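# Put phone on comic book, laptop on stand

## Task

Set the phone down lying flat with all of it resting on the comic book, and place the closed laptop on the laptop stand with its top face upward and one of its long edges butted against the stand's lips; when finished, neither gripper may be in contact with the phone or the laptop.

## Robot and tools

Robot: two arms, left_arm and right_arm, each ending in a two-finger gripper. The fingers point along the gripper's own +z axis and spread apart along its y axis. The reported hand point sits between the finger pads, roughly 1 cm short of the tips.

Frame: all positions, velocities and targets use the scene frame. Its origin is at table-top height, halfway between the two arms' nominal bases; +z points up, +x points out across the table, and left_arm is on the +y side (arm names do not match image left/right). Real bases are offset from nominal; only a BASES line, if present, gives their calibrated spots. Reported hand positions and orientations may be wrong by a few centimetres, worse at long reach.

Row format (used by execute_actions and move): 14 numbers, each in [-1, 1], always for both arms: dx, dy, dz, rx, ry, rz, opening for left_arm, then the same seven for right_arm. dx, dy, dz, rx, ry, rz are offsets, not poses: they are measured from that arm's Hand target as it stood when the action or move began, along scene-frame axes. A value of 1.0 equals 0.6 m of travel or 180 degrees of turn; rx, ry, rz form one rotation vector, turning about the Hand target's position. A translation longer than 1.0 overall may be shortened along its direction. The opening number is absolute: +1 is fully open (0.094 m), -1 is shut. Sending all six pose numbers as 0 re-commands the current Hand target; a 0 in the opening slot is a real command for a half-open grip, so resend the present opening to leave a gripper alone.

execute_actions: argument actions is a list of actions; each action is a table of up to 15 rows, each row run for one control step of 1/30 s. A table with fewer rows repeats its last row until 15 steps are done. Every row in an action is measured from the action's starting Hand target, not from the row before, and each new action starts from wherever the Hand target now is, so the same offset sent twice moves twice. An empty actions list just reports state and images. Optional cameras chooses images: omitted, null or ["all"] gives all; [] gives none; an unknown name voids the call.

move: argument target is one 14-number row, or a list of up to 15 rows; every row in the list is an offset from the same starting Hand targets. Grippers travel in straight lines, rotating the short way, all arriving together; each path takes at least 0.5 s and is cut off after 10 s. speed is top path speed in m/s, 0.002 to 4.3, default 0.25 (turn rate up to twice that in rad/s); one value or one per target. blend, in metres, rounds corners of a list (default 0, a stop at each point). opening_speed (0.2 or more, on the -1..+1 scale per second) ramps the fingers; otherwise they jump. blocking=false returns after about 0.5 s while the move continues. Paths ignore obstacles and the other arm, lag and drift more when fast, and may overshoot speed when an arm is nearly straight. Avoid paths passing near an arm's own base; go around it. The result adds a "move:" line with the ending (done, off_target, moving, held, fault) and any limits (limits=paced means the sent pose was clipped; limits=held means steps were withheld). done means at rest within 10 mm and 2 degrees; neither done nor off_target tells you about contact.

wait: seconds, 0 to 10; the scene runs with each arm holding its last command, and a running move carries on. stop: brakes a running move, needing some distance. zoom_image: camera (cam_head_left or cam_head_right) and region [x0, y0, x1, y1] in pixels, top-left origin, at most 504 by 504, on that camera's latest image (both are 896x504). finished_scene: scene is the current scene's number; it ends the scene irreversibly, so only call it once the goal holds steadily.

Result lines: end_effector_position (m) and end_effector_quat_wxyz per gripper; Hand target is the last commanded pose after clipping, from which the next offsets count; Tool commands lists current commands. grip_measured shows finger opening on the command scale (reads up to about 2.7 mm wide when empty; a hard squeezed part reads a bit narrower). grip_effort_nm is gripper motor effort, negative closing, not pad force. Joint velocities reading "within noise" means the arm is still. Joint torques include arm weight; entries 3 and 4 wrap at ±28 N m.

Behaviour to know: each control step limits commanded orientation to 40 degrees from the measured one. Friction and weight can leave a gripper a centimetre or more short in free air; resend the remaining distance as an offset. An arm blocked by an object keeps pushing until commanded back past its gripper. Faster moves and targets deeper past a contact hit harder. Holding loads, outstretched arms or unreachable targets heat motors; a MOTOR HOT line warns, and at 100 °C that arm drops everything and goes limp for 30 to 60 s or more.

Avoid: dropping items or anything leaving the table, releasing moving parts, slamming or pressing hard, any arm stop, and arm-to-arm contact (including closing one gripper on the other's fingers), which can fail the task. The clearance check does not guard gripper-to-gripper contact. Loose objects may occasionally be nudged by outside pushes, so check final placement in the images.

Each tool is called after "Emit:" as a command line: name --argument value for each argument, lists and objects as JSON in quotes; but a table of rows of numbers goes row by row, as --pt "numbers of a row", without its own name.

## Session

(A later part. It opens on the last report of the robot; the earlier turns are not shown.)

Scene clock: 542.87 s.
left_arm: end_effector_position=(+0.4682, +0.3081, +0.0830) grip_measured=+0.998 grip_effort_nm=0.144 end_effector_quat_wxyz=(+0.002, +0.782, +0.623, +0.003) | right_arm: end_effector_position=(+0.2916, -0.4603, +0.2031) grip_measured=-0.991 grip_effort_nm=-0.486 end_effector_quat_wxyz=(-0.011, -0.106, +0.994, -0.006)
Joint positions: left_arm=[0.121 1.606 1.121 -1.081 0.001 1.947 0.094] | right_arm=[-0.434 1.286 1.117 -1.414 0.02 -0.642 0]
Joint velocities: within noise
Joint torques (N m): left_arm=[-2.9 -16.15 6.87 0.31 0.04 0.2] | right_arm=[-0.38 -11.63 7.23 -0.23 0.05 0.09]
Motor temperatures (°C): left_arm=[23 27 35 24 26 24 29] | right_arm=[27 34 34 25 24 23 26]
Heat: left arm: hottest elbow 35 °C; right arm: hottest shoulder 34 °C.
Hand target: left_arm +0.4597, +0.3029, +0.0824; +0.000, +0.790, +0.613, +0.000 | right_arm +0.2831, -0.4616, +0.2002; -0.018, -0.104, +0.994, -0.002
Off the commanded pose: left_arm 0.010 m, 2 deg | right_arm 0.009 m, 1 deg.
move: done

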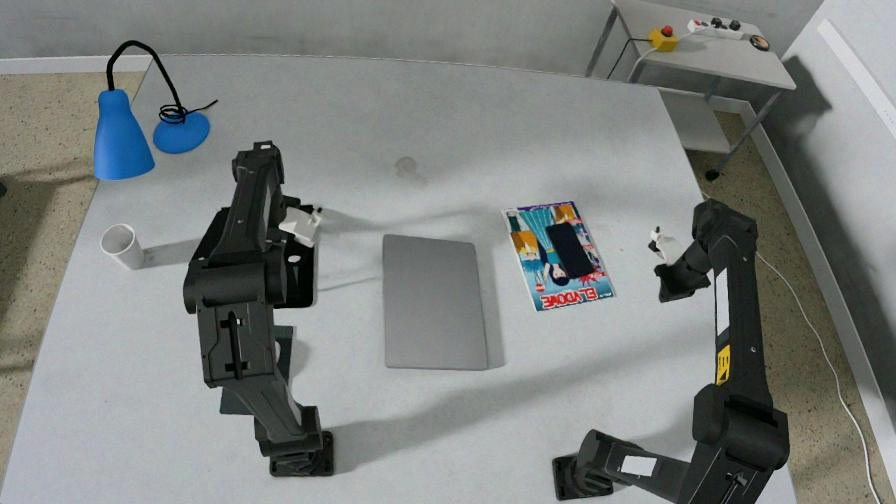

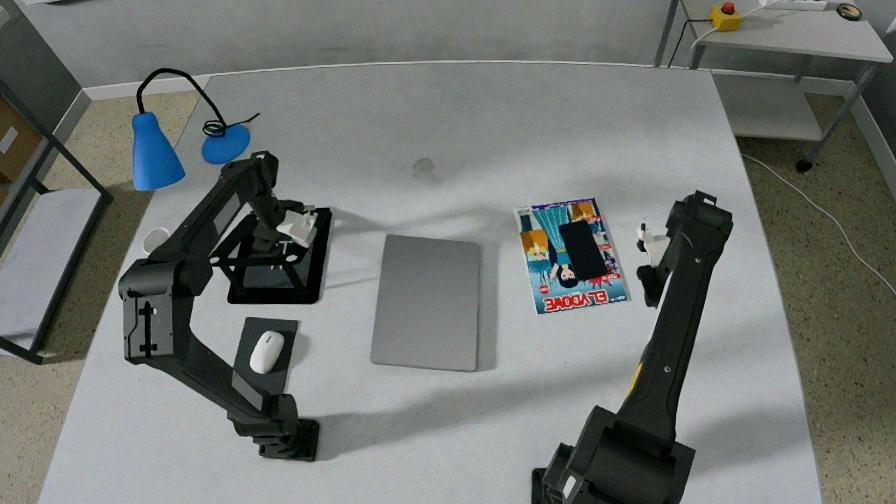

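Emit:
move --pt "0 0 0.28 0 0 0 0 0 0 0 0 0 0 -1" --pt "-0.37 -0.18 0.25 0 0 0.078 -1 0 0 0 0 0 0 -1" --pt "-0.37 -0.18 -0.05 0 0 0.078 -1 0 0 0 0 0 0 -1" --speed 0.35

Emit:
zoom_image --camera "cam_head_left" --region '[280, 220, 500, 400]'

Emit:
zoom_image --camera "cam_head_right" --region '[280, 220, 500, 400]'

Scene clock: 560.10 s.
left_arm: end_effector_position=(+0.2391, +0.1974, +0.0569) grip_measured=-0.981 grip_effort_nm=-0.994 end_effector_quat_wxyz=(+0.003, +0.707, +0.707, +0.001) | right_arm: end_effector_position=(+0.2916, -0.4603, +0.2031) grip_measured=-0.991 grip_effort_nm=-0.491 end_effector_quat_wxyz=(-0.011, -0.106, +0.994, -0.006)
Joint positions: left_arm=[-0.239 1.008 0.505 -1.061 0.002 1.361 0.001] | right_arm=[-0.434 1.286 1.117 -1.414 0.02 -0.642 0]
Joint velocities: within noise
Joint torques (N m): left_arm=[-2.61 -4.42 8.46 0.62 -0.11 -0.06] | right_arm=[-0.38 -11.63 7.23 -0.21 0.05 0.09]
Motor temperatures (°C): left_arm=[23 27 35 24 26 24 28] | right_arm=[27 34 34 25 24 23 26]
Heat: left arm: hottest elbow 35 °C; right arm: hottest shoulder 34 °C.
Hand target: left_arm +0.2378, +0.1948, +0.0524; +0.000, +0.710, +0.704, +0.000 | right_arm +0.2831, -0.4616, +0.2002; -0.018, -0.104, +0.994, -0.002
Off the commanded pose: left_arm 0.005 m, 1 deg | right_arm 0.009 m, 1 deg.
move: done

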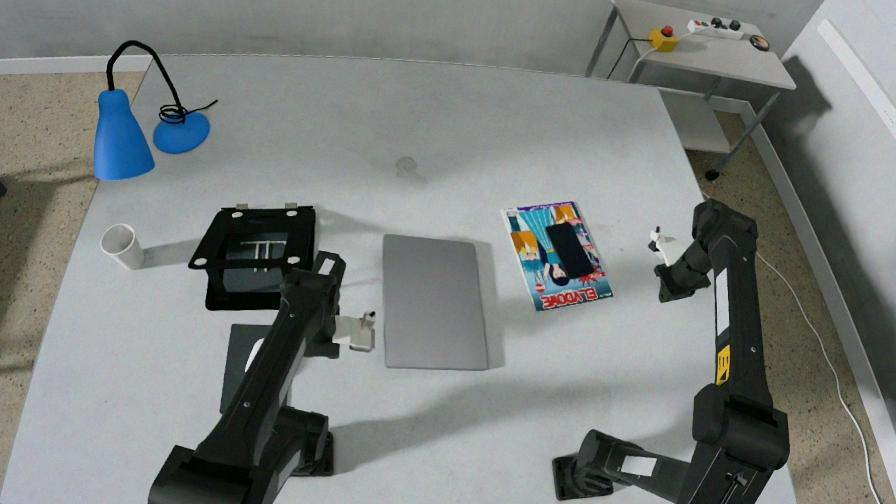

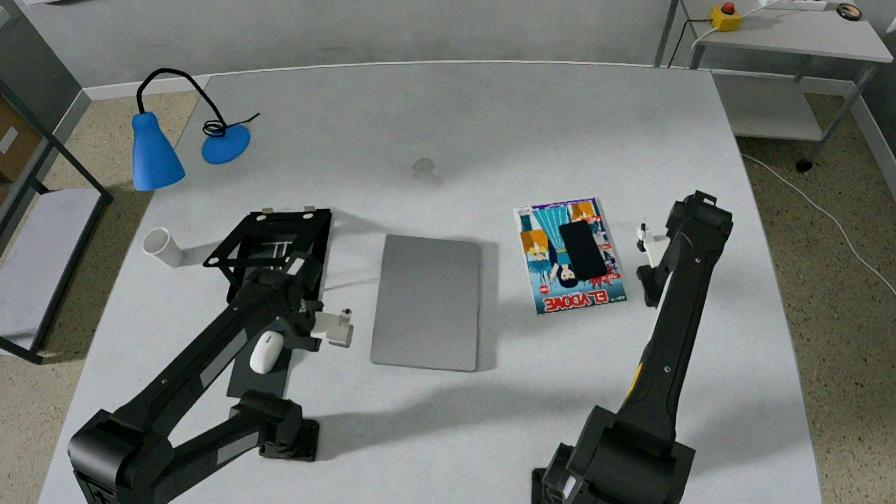

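Scaled by 2.291.

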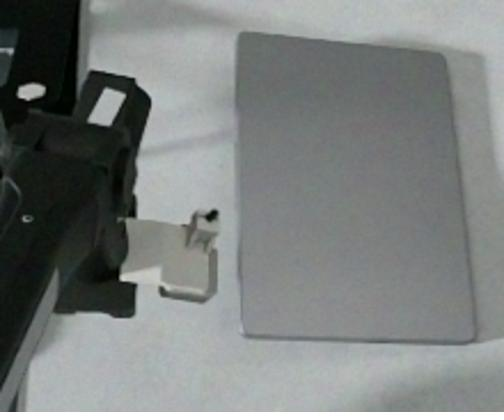

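Scaled by 2.291.

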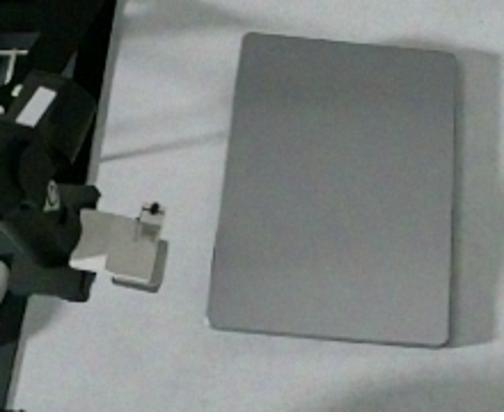

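Emit:
move --pt "0 0 -0.068 0 0 0 -1 0 0 0 0 0 0 -1" --pt "0 -0.18 -0.068 0 0 0 -1 0 0 0 0 0 0 -1" --pt "0.0 -0.33 -0.068 0 0 0 -1 0 0 0 0 0 0 -1" --speed '[0.15,0.15,0.08]'

Scene clock: 566.37 s.
left_arm: end_effector_position=(+0.2227, +0.0266, +0.0096) grip_measured=-0.981 grip_effort_nm=-0.984 end_effector_quat_wxyz=(-0.024, +0.705, +0.708, +0.005) | right_arm: end_effector_position=(+0.2916, -0.4603, +0.2031) grip_measured=-0.991 grip_effort_nm=-0.491 end_effector_quat_wxyz=(-0.011, -0.106, +0.994, -0.006)
Joint positions: left_arm=[-0.876 1.392 0.643 -0.87 -0.007 0.719 0.001] | right_arm=[-0.434 1.286 1.117 -1.414 0.02 -0.642 0]
Joint velocities: within noise
Joint torques (N m): left_arm=[-3.31 -6.07 12.53 1.57 0.29 -0.13] | right_arm=[-0.38 -11.63 7.23 -0.24 0.05 0.09]
Motor temperatures (°C): left_arm=[23 27 35 24 26 24 29] | right_arm=[27 34 34 25 24 23 26]
Heat: left arm: hottest elbow 35 °C; right arm: hottest shoulder 34 °C.
Hand target: left_arm +0.2378, -0.0032, +0.0116; +0.000, +0.710, +0.704, +0.000 | right_arm +0.2831, -0.4616, +0.2002; -0.018, -0.104, +0.994, -0.002
Off the commanded pose: left_arm 0.033 m, 3 deg | right_arm 0.009 m, 1 deg.
move: off_target (left_arm)

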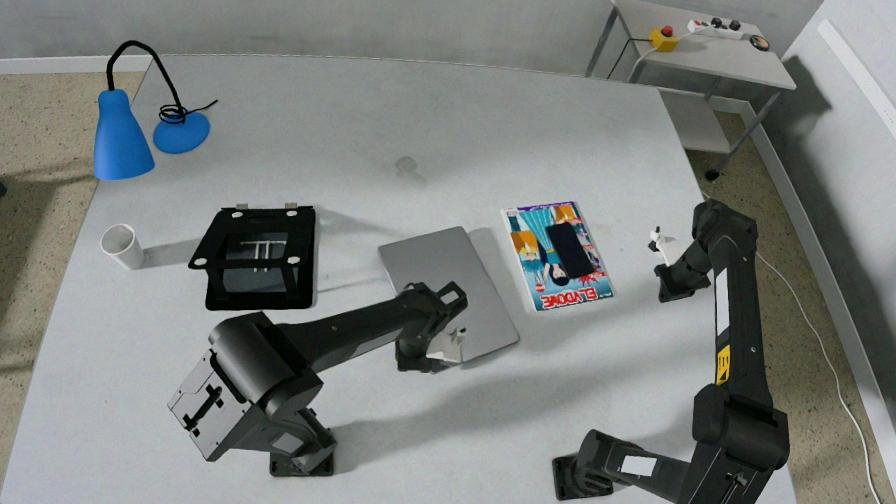

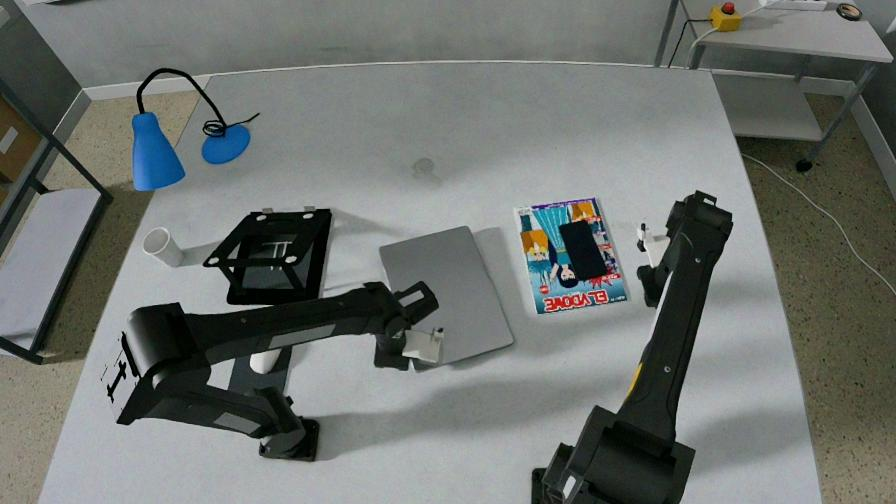

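Emit:
move --pt "0.09 -0.15 -0.002 0 0 0 -1 0 0 0 0 0 0 -1" --speed '[0.08]'

Scene clock: 570.93 s.
left_arm: end_effector_position=(+0.2712, -0.0651, +0.0106) grip_measured=-0.981 grip_effort_nm=-0.984 end_effector_quat_wxyz=(-0.023, +0.714, +0.700, +0.001) | right_arm: end_effector_position=(+0.2916, -0.4603, +0.2031) grip_measured=-0.991 grip_effort_nm=-0.496 end_effector_quat_wxyz=(-0.011, -0.106, +0.994, -0.006)
Joint positions: left_arm=[-0.933 1.629 0.921 -0.908 0.004 0.685 0.001] | right_arm=[-0.434 1.286 1.117 -1.414 0.02 -0.642 0]
Joint velocities: within noise
Joint torques (N m): left_arm=[-1.9 -9.99 13.93 1.69 -0.16 -0.14] | right_arm=[-0.38 -11.63 7.23 -0.23 0.04 0.09]
Motor temperatures (°C): left_arm=[23 27 36 24 26 24 29] | right_arm=[27 34 34 25 24 23 26]
Heat: left arm: hottest elbow 36 °C; right arm: hottest shoulder 34 °C.
Hand target: left_arm +0.2917, -0.0932, +0.0104; +0.000, +0.710, +0.704, +0.000 | right_arm +0.2831, -0.4616, +0.2002; -0.018, -0.104, +0.994, -0.002
Off the commanded pose: left_arm 0.035 m, 3 deg | right_arm 0.009 m, 1 deg.
move: off_target (left_arm)

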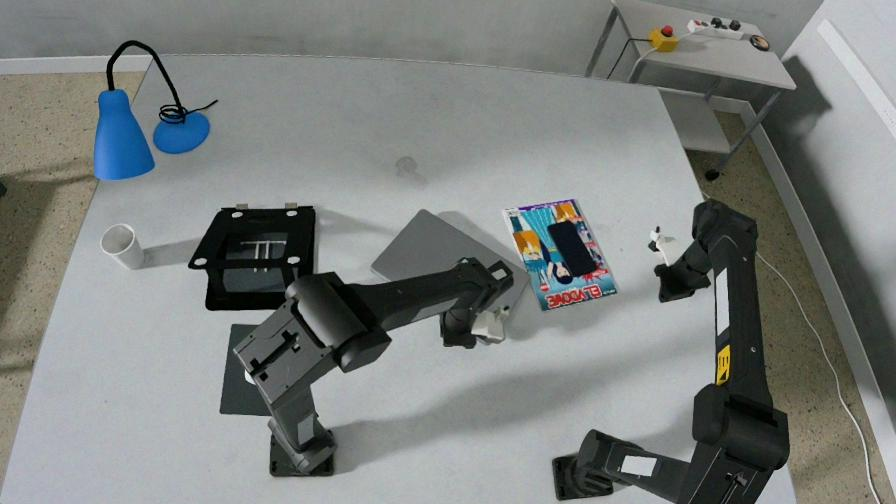

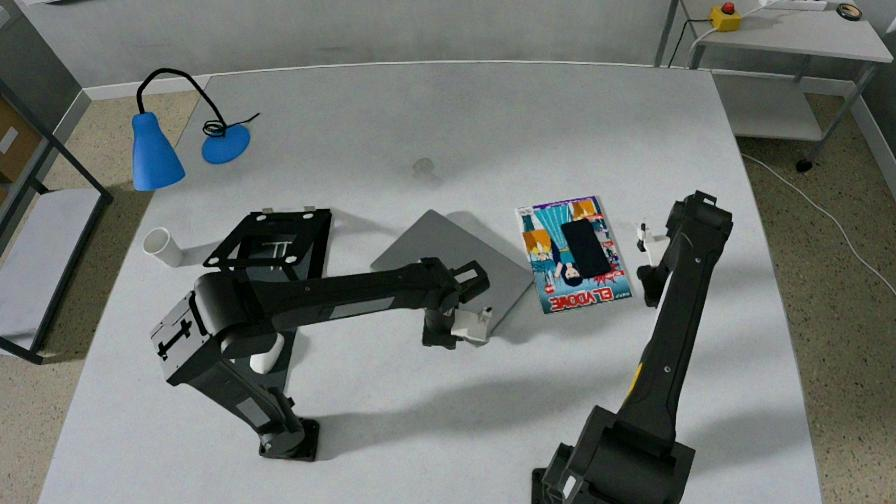

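Emit:
move --pt "-0.07 0.08 0 0 0 0 -1 0 0.1 0.05 0 0 0 -1" --pt "-0.1 0.4 0.15 0 0 0 -1 0.095 0.394 0.0 0 0 0 -1" --pt "-0.1 0.4 0.15 0 0 0 -1 0.095 0.394 -0.312 0 0 0 -1" --speed '[0.15,0.3,0.15]'

Emit:
zoom_image --camera "cam_head_left" --region '[350, 190, 650, 370]'

Emit:
zoom_image --camera "cam_head_right" --region '[350, 190, 650, 370]'

Scene clock: 588.97 s.
left_arm: end_effector_position=(+0.2312, +0.1439, +0.0969) grip_measured=-0.981 grip_effort_nm=-0.979 end_effector_quat_wxyz=(-0.002, +0.712, +0.702, +0.001) | right_arm: end_effector_position=(+0.3437, -0.2274, +0.0223) grip_measured=-0.991 grip_effort_nm=-0.491 end_effector_quat_wxyz=(-0.011, -0.103, +0.995, +0.000)
Joint positions: left_arm=[-0.488 0.986 0.608 -1.196 -0.004 1.126 0.001] | right_arm=[0.211 1.572 0.89 -0.909 -0.003 0.009 0]
Joint velocities: within noise
Joint torques (N m): left_arm=[-0.32 -6.07 10.04 0.06 0.15 0.1] | right_arm=[1.03 -11.87 5.81 0.49 0.11 0.23]
Motor temperatures (°C): left_arm=[23 26 38 24 26 24 29] | right_arm=[26 34 34 25 24 23 26]
Heat: left arm: hottest elbow 38 °C; right arm: hottest shoulder 34 °C.
Hand target: left_arm +0.2318, +0.1468, +0.1005; +0.000, +0.710, +0.705, +0.000 | right_arm +0.3402, -0.2251, +0.0131; -0.018, -0.104, +0.994, -0.002
Off the commanded pose: left_arm 0.005 m, 0 deg | right_arm 0.010 m, 1 deg.
move: done

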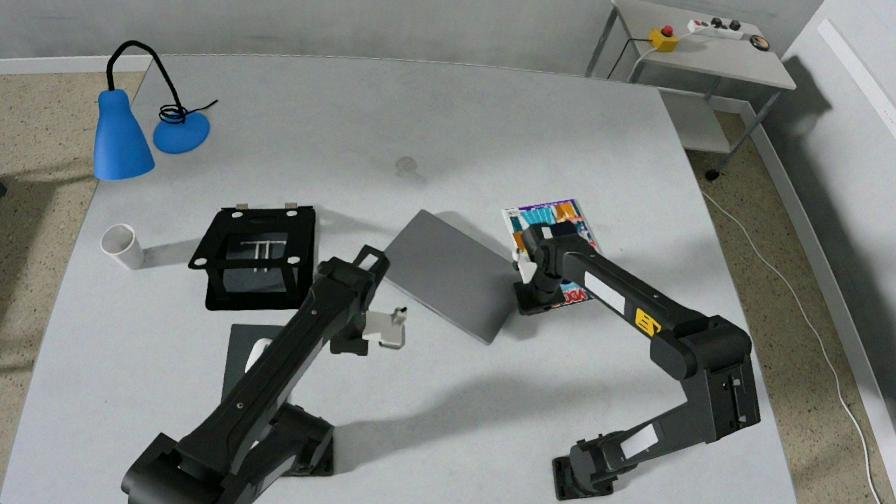

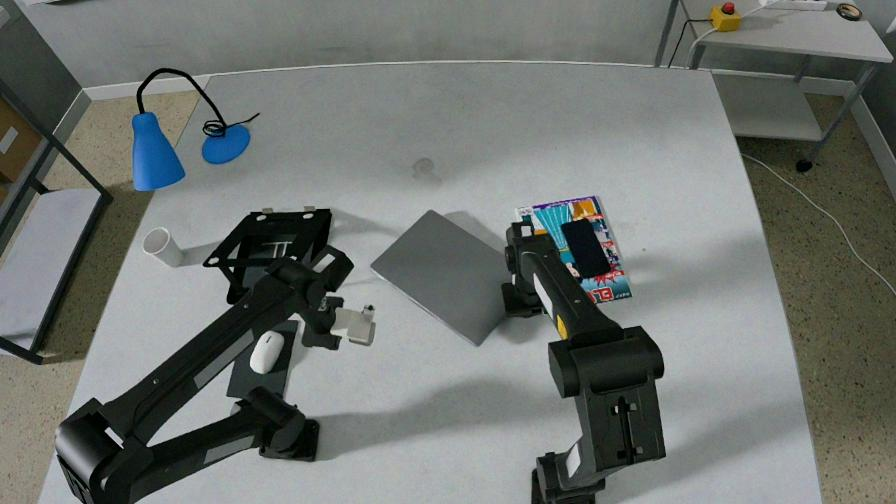

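Scaled by 1.680.

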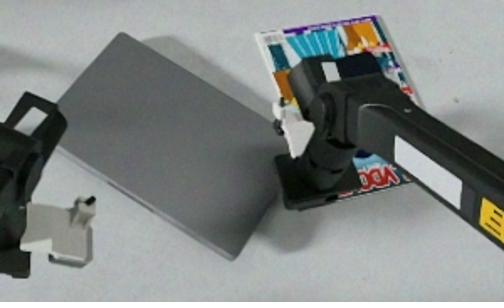

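Scaled by 1.680.

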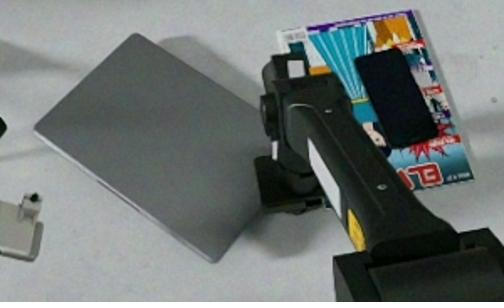

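Emit:
move --pt "0 0 0 0 0 0 -1 0 0.21 0.0 0 0 0 -1" --speed '[0.08]'

Scene clock: 599.20 s.
left_arm: end_effector_position=(+0.2312, +0.1439, +0.0969) grip_measured=-0.981 grip_effort_nm=-0.984 end_effector_quat_wxyz=(-0.002, +0.712, +0.702, +0.001) | right_arm: end_effector_position=(+0.3191, -0.1265, +0.0131) grip_measured=-0.991 grip_effort_nm=-0.481 end_effector_quat_wxyz=(-0.032, -0.092, +0.995, -0.015)
Joint positions: left_arm=[-0.488 0.986 0.608 -1.196 -0.004 1.126 0.001] | right_arm=[0.481 1.644 0.948 -0.945 0.002 0.303 0]
Joint velocities: within noise
Joint torques (N m): left_arm=[0.21 -6.18 10.06 -0.05 0.18 0.1] | right_arm=[2.43 -11.28 10.77 0.55 -0.44 0.18]
Motor temperatures (°C): left_arm=[23 26 37 24 26 24 29] | right_arm=[26 34 35 25 24 23 26]
Heat: left arm: hottest elbow 37 °C; right arm: hottest elbow 35 °C.
Hand target: left_arm +0.2318, +0.1468, +0.1005; +0.000, +0.710, +0.704, +0.000 | right_arm +0.3400, -0.0991, +0.0129; -0.018, -0.104, +0.994, -0.002
Off the commanded pose: left_arm 0.005 m, 1 deg | right_arm 0.035 m, 3 deg.
move: off_target (right_arm)

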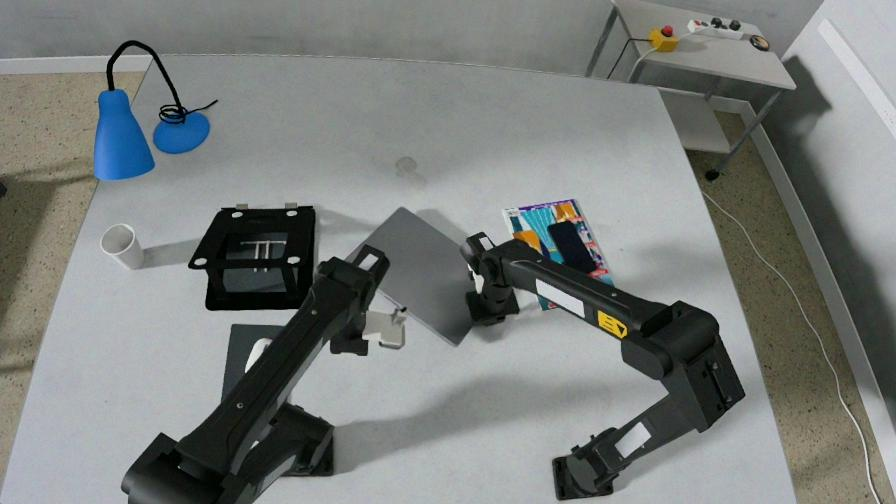

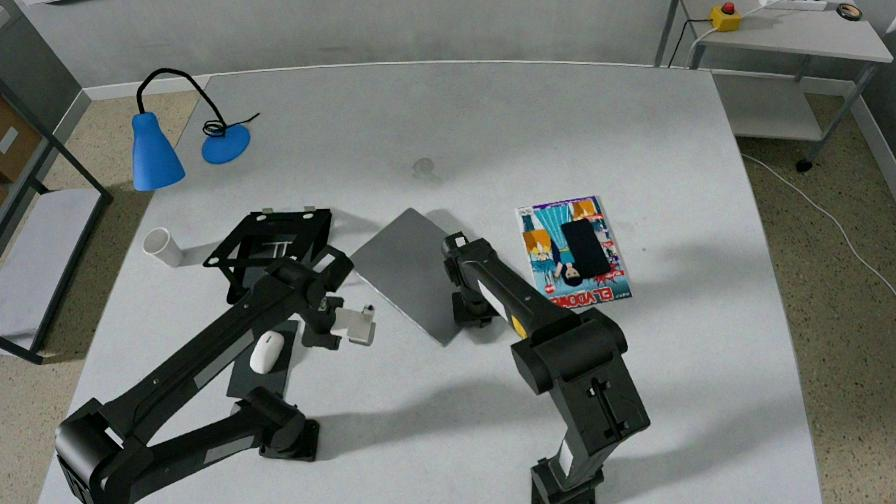

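Emit:
move --pt "0 0 0 0 0 0 -1 0 -0.12 0.02 0 0 0 -1" --pt "-0.055 -0.15 0 0 0 0 -1 -0.1 -0.4 0.35 0 0 0 -1" --pt "-0.055 -0.2 -0.15 0 0 0 -1 -0.1 -0.4 0.35 0 0 0 -1" --speed '[0.15,0.25,0.15]'

Emit:
zoom_image --camera "cam_head_left" --region '[300, 190, 600, 390]'

Scene clock: 607.20 s.
left_arm: end_effector_position=(+0.2021, +0.0286, +0.0146) grip_measured=-0.981 grip_effort_nm=-0.984 end_effector_quat_wxyz=(+0.001, +0.708, +0.707, -0.001) | right_arm: end_effector_position=(+0.2644, -0.3347, +0.2017) grip_measured=-0.991 grip_effort_nm=-0.486 end_effector_quat_wxyz=(-0.042, -0.106, +0.993, +0.001)
Joint positions: left_arm=[-0.921 1.305 0.579 -0.843 0.002 0.679 0.001] | right_arm=[-0.082 1.172 1.016 -1.498 0.013 -0.289 0]
Joint velocities: within noise
Joint torques (N m): left_arm=[-2.14 -7.65 7.47 0.66 -0.09 -0.07] | right_arm=[-0.26 -8.88 12.34 -0.32 -0.05 0.09]
Motor temperatures (°C): left_arm=[23 26 37 24 26 23 30] | right_arm=[26 34 35 25 24 23 26]
Heat: left arm: hottest elbow 37 °C; right arm: hottest elbow 35 °C.
Hand target: left_arm +0.1988, +0.0269, +0.0104; +0.000, +0.710, +0.705, +0.000 | right_arm +0.2799, -0.3392, +0.2231; -0.018, -0.104, +0.994, -0.002
Off the commanded pose: left_arm 0.006 m, 0 deg | right_arm 0.027 m, 3 deg.
move: off_target (right_arm)

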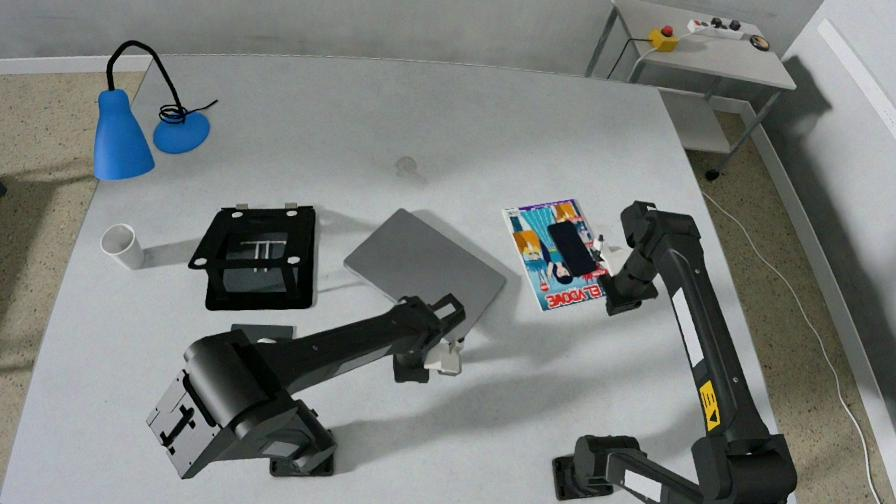

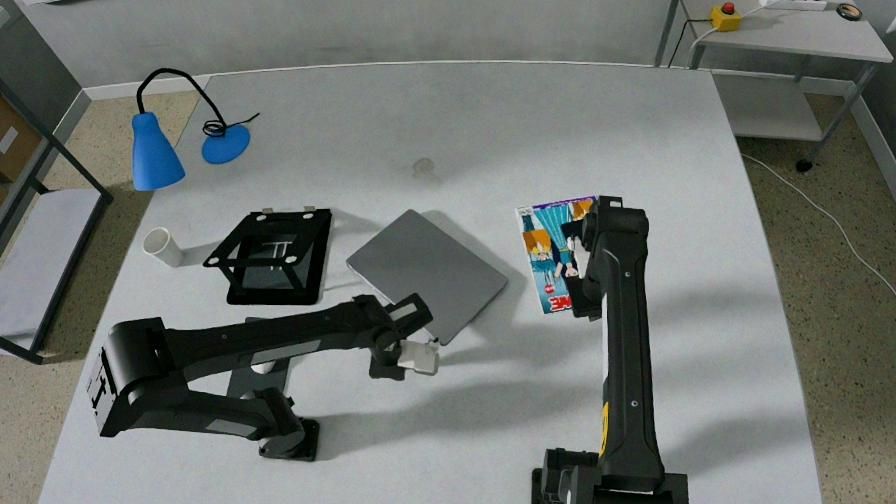

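Scaled by 1.680.

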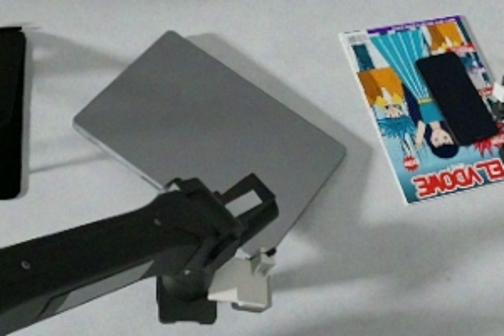

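Emit:
move --pt "0.0 -0.05 0 0 0 0 -1 0 0 0 0 0 0 -1" --pt "0.2 -0.2 0 0 0 0 -1 0 0 0 0 0 0 -1" --speed '[0.15,0.1]'

Scene clock: 611.40 s.
left_arm: end_effector_position=(+0.2947, -0.0832, +0.0111) grip_measured=-0.981 grip_effort_nm=-0.979 end_effector_quat_wxyz=(-0.009, +0.717, +0.697, -0.001) | right_arm: end_effector_position=(+0.2644, -0.3347, +0.2017) grip_measured=-0.991 grip_effort_nm=-0.486 end_effector_quat_wxyz=(-0.042, -0.106, +0.993, +0.001)
Joint positions: left_arm=[-0.916 1.676 0.986 -0.899 0.004 0.713 0.001] | right_arm=[-0.082 1.172 1.016 -1.498 0.013 -0.289 0]
Joint velocities: within noise
Joint torques (N m): left_arm=[0.21 -11.28 12.97 0.51 -0.15 0.01] | right_arm=[-0.26 -8.88 12.37 -0.34 -0.04 0.09]
Motor temperatures (°C): left_arm=[23 26 37 24 26 23 30] | right_arm=[26 34 36 25 24 23 26]
Heat: left arm: hottest elbow 37 °C; right arm: hottest elbow 36 °C.
Hand target: left_arm +0.3188, -0.0933, +0.0105; +0.000, +0.710, +0.704, +0.000 | right_arm +0.2800, -0.3392, +0.2231; -0.018, -0.104, +0.994, -0.002
Off the commanded pose: left_arm 0.026 m, 2 deg | right_arm 0.027 m, 3 deg.
move: off_target (left_arm, right_arm)

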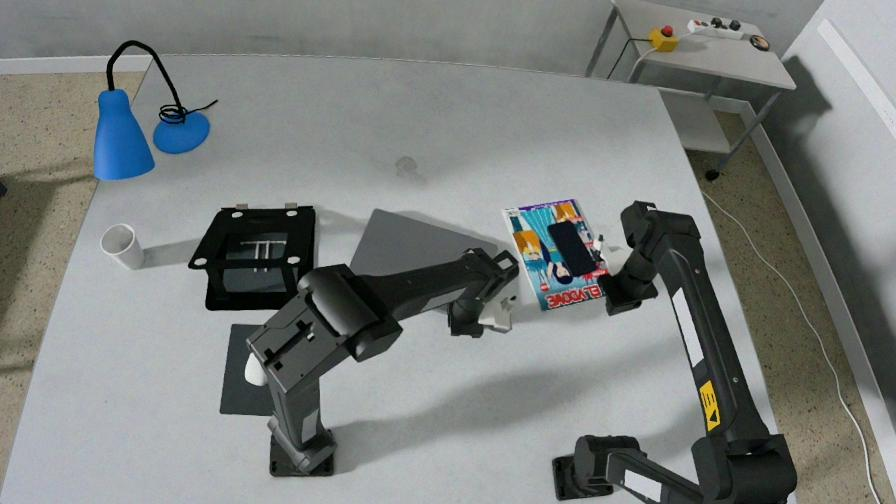

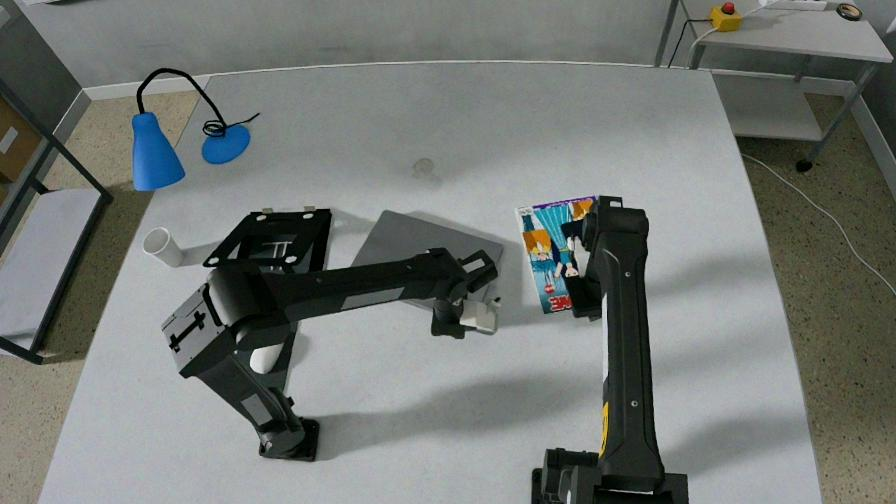

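Emit:
move --pt "0.08 -0.01 0 0 0 0 -1 0 0 0 0 0 0 -1" --speed '[0.08]' --cameras '[]'

Emit:
move --pt "-0.15 0.05 0 0 0 0 -1 0 0 0 0 0 0 -1" --pt "-0.15 0.3 0.2 0 0 0 -1 0 0 0 0 0 0 -1" --speed '[0.2,0.3]'

Emit:
zoom_image --camera "cam_head_left" --region '[200, 180, 640, 400]'

Emit:
zoom_image --camera "cam_head_right" --region '[200, 180, 640, 400]'

Scene clock: 616.17 s.
left_arm: end_effector_position=(+0.3392, -0.0945, +0.0115) grip_measured=-0.981 grip_effort_nm=-0.979 end_effector_quat_wxyz=(-0.008, +0.716, +0.698, -0.004) | right_arm: end_effector_position=(+0.2644, -0.3346, +0.2017) grip_measured=-0.991 grip_effort_nm=-0.486 end_effector_quat_wxyz=(-0.042, -0.106, +0.993, +0.001)
Joint positions: left_arm=[-0.855 1.756 1.1 -0.931 0.008 0.772 0.001] | right_arm=[-0.082 1.172 1.016 -1.498 0.012 -0.289 0]
Joint velocities: within noise
Joint torques (N m): left_arm=[0.15 -14.04 13.12 0.39 -0.3 0.16] | right_arm=[-0.32 -8.94 12.31 -0.32 -0.05 0.09]
Motor temperatures (°C): left_arm=[23 26 37 24 26 23 30] | right_arm=[26 34 36 25 24 23 26]
Heat: left arm: hottest elbow 37 °C; right arm: hottest elbow 36 °C.
Hand target: left_arm +0.3667, -0.0991, +0.0103; +0.000, +0.710, +0.705, +0.000 | right_arm +0.2800, -0.3391, +0.2231; -0.018, -0.104, +0.994, -0.001
Off the commanded pose: left_arm 0.028 m, 2 deg | right_arm 0.027 m, 3 deg.
move: off_target (left_arm, right_arm)
No camera images: "cameras" was empty.

Scene clock: 618.43 s.
left_arm: end_effector_position=(+0.2752, +0.0770, +0.1263) grip_measured=-0.981 grip_effort_nm=-0.979 end_effector_quat_wxyz=(-0.001, +0.712, +0.702, +0.001) | right_arm: end_effector_position=(+0.2644, -0.3346, +0.2017) grip_measured=-0.991 grip_effort_nm=-0.486 end_effector_quat_wxyz=(-0.042, -0.106, +0.993, +0.001)
Joint positions: left_arm=[-0.625 1.174 0.816 -1.215 -0.003 0.988 0.001] | right_arm=[-0.082 1.172 1.016 -1.498 0.012 -0.289 0]
Joint velocities: within noise
Joint torques (N m): left_arm=[-0.09 -9 10.22 -0.06 0.14 0.11] | right_arm=[-0.38 -8.94 12.34 -0.34 -0.05 0.09]
Motor temperatures (°C): left_arm=[23 26 37 24 26 23 30] | right_arm=[26 33 36 25 24 23 26]
Heat: left arm: hottest elbow 37 °C; right arm: hottest elbow 36 °C.
Hand target: left_arm +0.2768, +0.0809, +0.1303; +0.000, +0.710, +0.705, +0.000 | right_arm +0.2800, -0.3391, +0.2231; -0.018, -0.104, +0.994, -0.001
Off the commanded pose: left_arm 0.006 m, 0 deg | right_arm 0.027 m, 3 deg.
move: off_target (right_arm)

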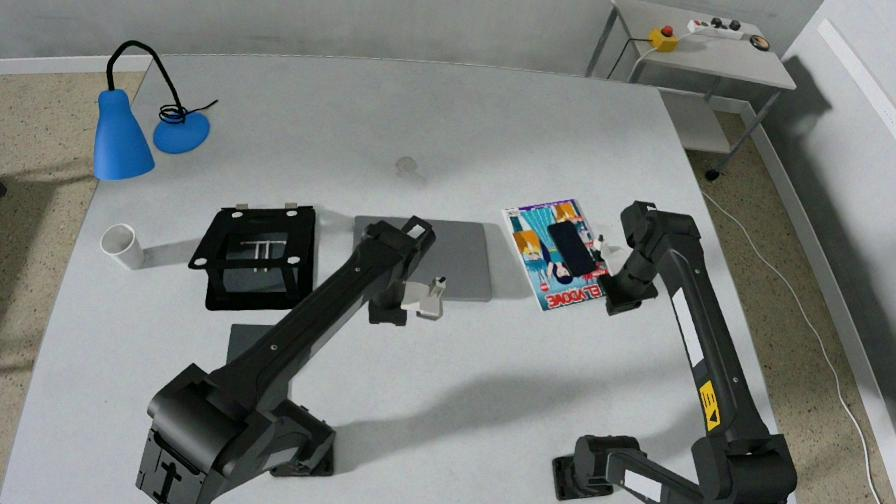

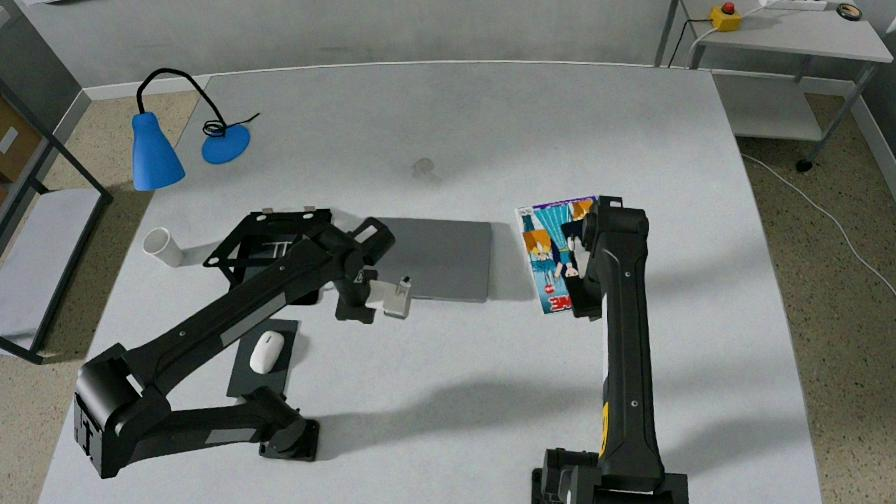

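Scaled by 1.145.

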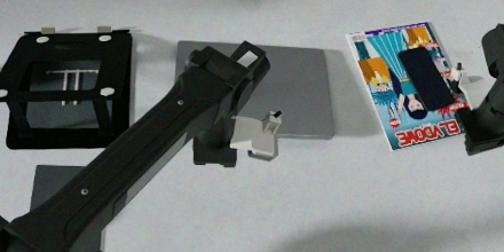

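Scaled by 1.145.

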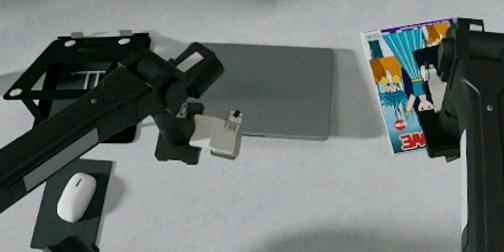

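Emit:
move --pt "0 0 0.12 0 0 0 -1 0 0 0 0 0 0 -1" --pt "0.585 0.15 0.12 0 0 0 -1 0.57 0.4 -0.03 0 0 0 -1" --speed '[0.3,0.3]'

Emit:
zoom_image --camera "cam_head_left" --region '[300, 140, 560, 320]'

Emit:
zoom_image --camera "cam_head_right" --region '[300, 140, 560, 320]'

Scene clock: 632.53 s.
left_arm: end_effector_position=(+0.6091, +0.1693, +0.1832) grip_measured=-0.981 grip_effort_nm=-0.974 end_effector_quat_wxyz=(-0.019, +0.709, +0.705, -0.012) | right_arm: end_effector_position=(+0.6108, -0.1062, +0.1989) grip_measured=-0.991 grip_effort_nm=-0.481 end_effector_quat_wxyz=(+0.000, -0.105, +0.994, +0.002)
Joint positions: left_arm=[-0.155 1.915 1.823 -1.523 -0.004 1.45 0.001] | right_arm=[0.302 2.167 2.27 -1.672 -0.004 0.096 0]
Joint velocities: within noise
Joint torques (N m): left_arm=[-0.97 -19.66 16.76 -0.14 0.15 0.12] | right_arm=[0.73 -24.18 12.71 -0.24 0.03 0.24]
Motor temperatures (°C): left_arm=[23 26 37 24 26 23 30] | right_arm=[26 33 38 25 24 23 26]
Heat: left arm: hottest elbow 37 °C; right arm: hottest elbow 38 °C.
Hand target: left_arm +0.6278, +0.1708, +0.2024; +0.000, +0.710, +0.704, +0.000 | right_arm +0.6218, -0.0990, +0.2048; -0.018, -0.104, +0.994, -0.002
Off the commanded pose: left_arm 0.027 m, 3 deg | right_arm 0.015 m, 2 deg.
joint sent to its limit (right arm) — joint 4 (wrist pitch), lower limit. The joint targets are off in orientation, not in position.
move: off_target (left_arm, right_arm)

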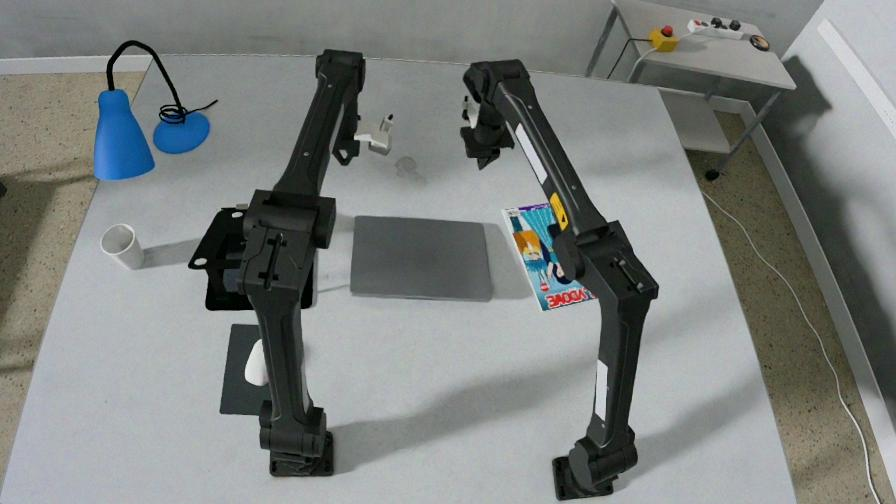

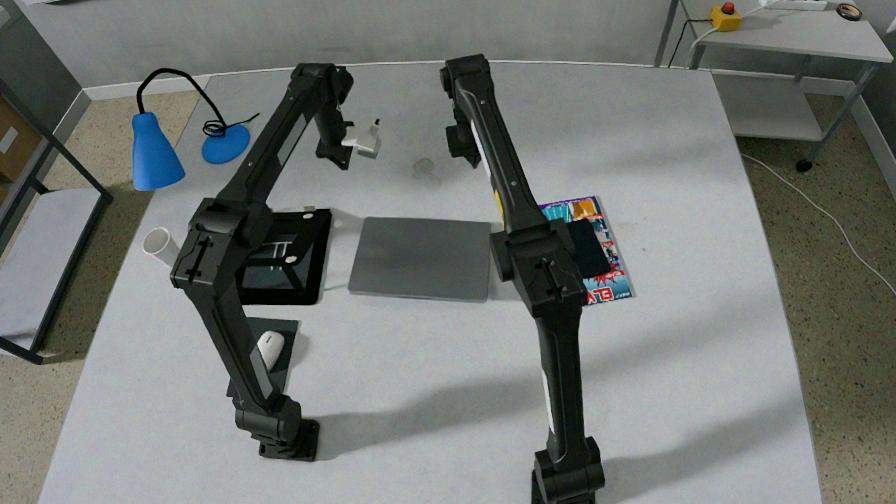

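Scaled by 1.938.

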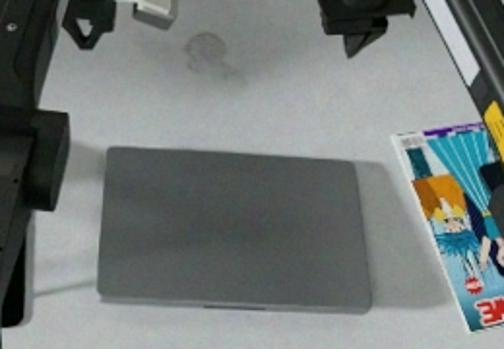

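Scaled by 1.938.

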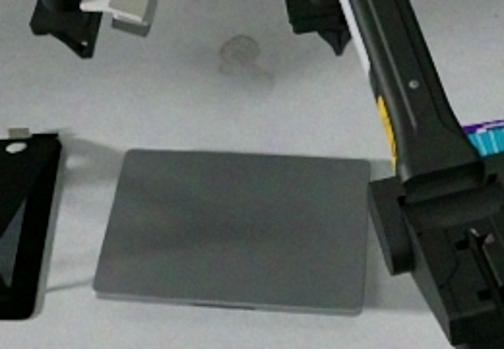

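Emit:
move --pt "0.035 0 0 0 0 0 -1 0.045 0.0 0 0 0 0 -1" --pt "0.035 0 -0.22 0 0 0 -1 0.045 0.0 -0.22 0 0 0 -1" --speed '[0.2,0.2]'

Emit:
zoom_image --camera "cam_head_left" --region '[300, 140, 560, 320]'

Emit:
zoom_image --camera "cam_head_right" --region '[300, 140, 560, 320]'

Scene clock: 639.67 s.
left_arm: end_effector_position=(+0.6457, +0.1646, +0.0689) grip_measured=-0.981 grip_effort_nm=-0.979 end_effector_quat_wxyz=(-0.006, +0.711, +0.703, -0.003) | right_arm: end_effector_position=(+0.6477, -0.0945, +0.0975) grip_measured=-0.991 grip_effort_nm=-0.481 end_effector_quat_wxyz=(-0.004, -0.105, +0.994, +0.001)
Joint positions: left_arm=[-0.155 2.06 1.746 -1.269 -0.003 1.455 0.001] | right_arm=[0.302 2.323 2.279 -1.534 -0.004 0.097 0]
Joint velocities: within noise
Joint torques (N m): left_arm=[-0.62 -22.89 9.66 0.55 0.1 0.1] | right_arm=[-0.09 -25.41 7.87 0.47 0.04 0.11]
Motor temperatures (°C): left_arm=[23 27 38 24 26 23 30] | right_arm=[26 34 40 25 24 23 26]
Heat: left arm: hottest elbow 38 °C; right arm: hottest elbow 40 °C.
Hand target: left_arm +0.6488, +0.1707, +0.0703; +0.000, +0.710, +0.704, +0.000 | right_arm +0.6489, -0.0990, +0.0728; -0.018, -0.104, +0.994, -0.002
Off the commanded pose: left_arm 0.007 m, 1 deg | right_arm 0.025 m, 2 deg.
move: off_target (right_arm)

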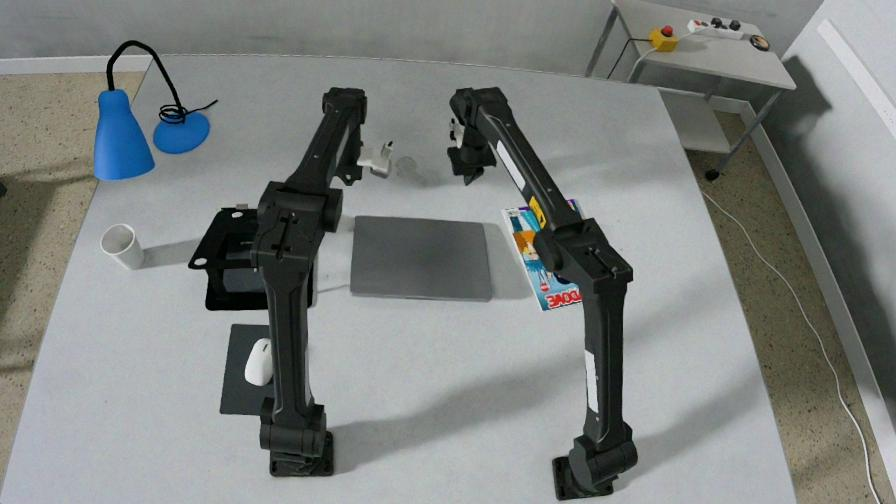

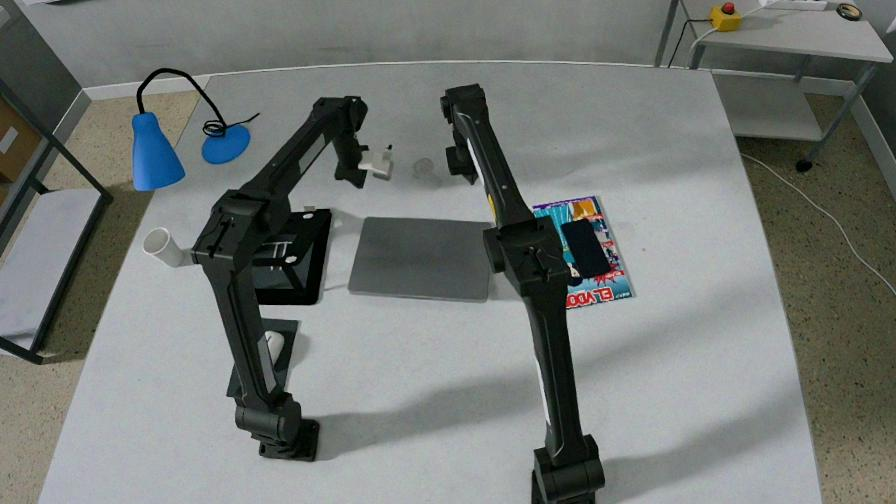

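Scaled by 1.938.

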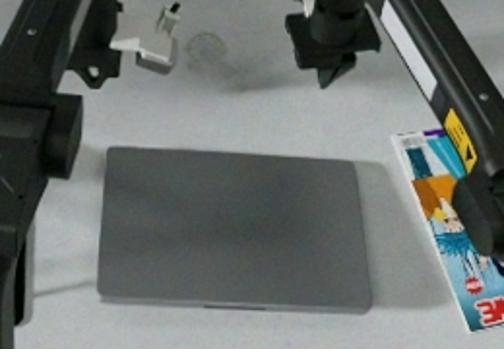

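Scaled by 1.938.

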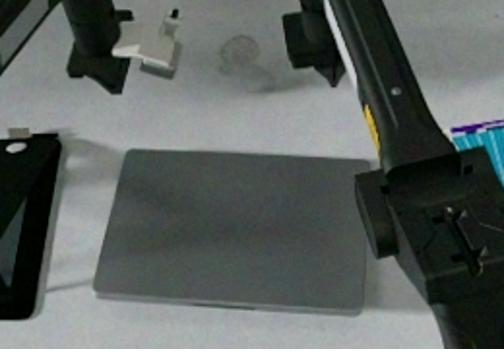

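Emit:
move --pt "0 -0.055 0 0 0 0 -1 0 0.0 0 0 0 0 -1" --pt "0 -0.055 -0.097 0 0 0 -1 0 0.0 -0.115 0 0 0 -1" --speed '[0.15,0.15]'

Scene clock: 644.73 s.
left_arm: end_effector_position=(+0.6489, +0.1428, +0.0157) grip_measured=-0.981 grip_effort_nm=-0.984 end_effector_quat_wxyz=(-0.002, +0.710, +0.704, +0.000) | right_arm: end_effector_position=(+0.6483, -0.0943, +0.0246) grip_measured=-0.991 grip_effort_nm=-0.481 end_effector_quat_wxyz=(-0.008, -0.105, +0.994, +0.000)
Joint positions: left_arm=[-0.189 2.122 1.702 -1.153 -0.002 1.419 0.001] | right_arm=[0.302 2.368 2.168 -1.387 -0.004 0.097 0]
Joint velocities: within noise
Joint torques (N m): left_arm=[-2.2 -22.3 9.14 0.4 0.11 -0.05] | right_arm=[-0.09 -26.58 7.94 0.47 0.04 0.12]
Motor temperatures (°C): left_arm=[23 28 38 24 26 23 30] | right_arm=[26 35 40 25 24 23 26]
Heat: left arm: hottest elbow 38 °C; right arm: hottest elbow 40 °C.
Hand target: left_arm +0.6488, +0.1376, +0.0122; +0.000, +0.710, +0.704, +0.000 | right_arm +0.6490, -0.0990, +0.0039; -0.018, -0.104, +0.994, -0.002
Off the commanded pose: left_arm 0.006 m, 0 deg | right_arm 0.021 m, 1 deg.
move: off_target (right_arm)

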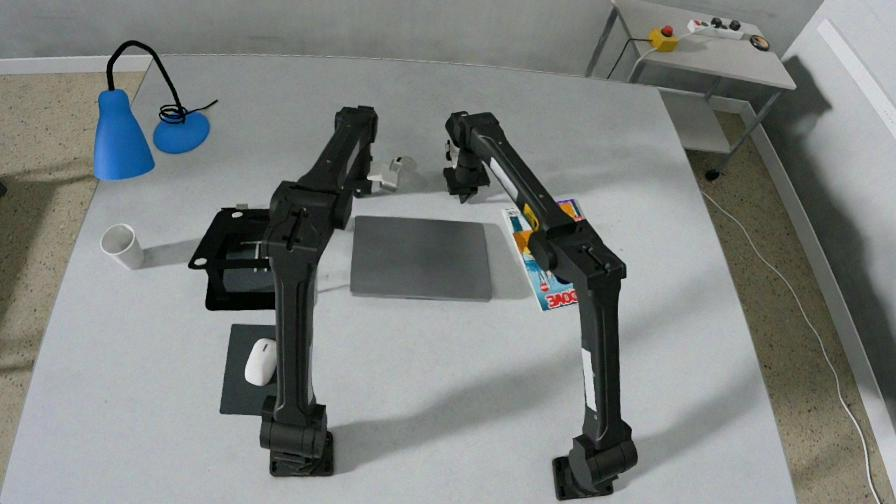

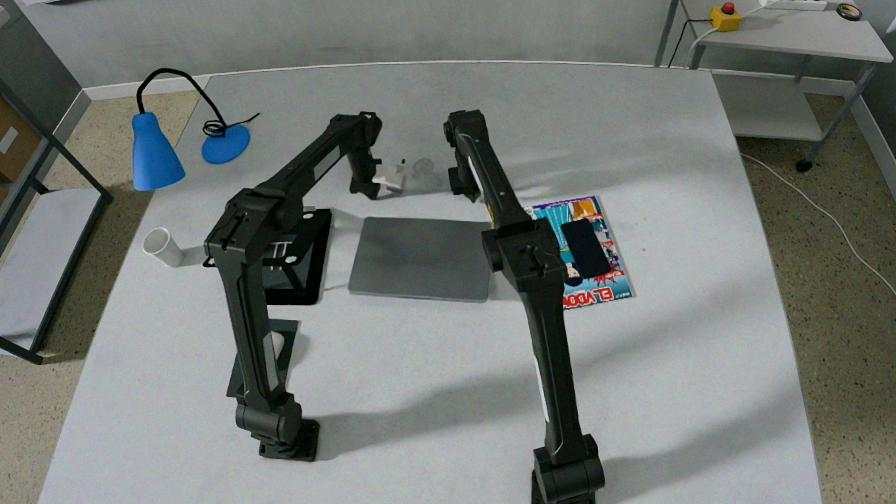

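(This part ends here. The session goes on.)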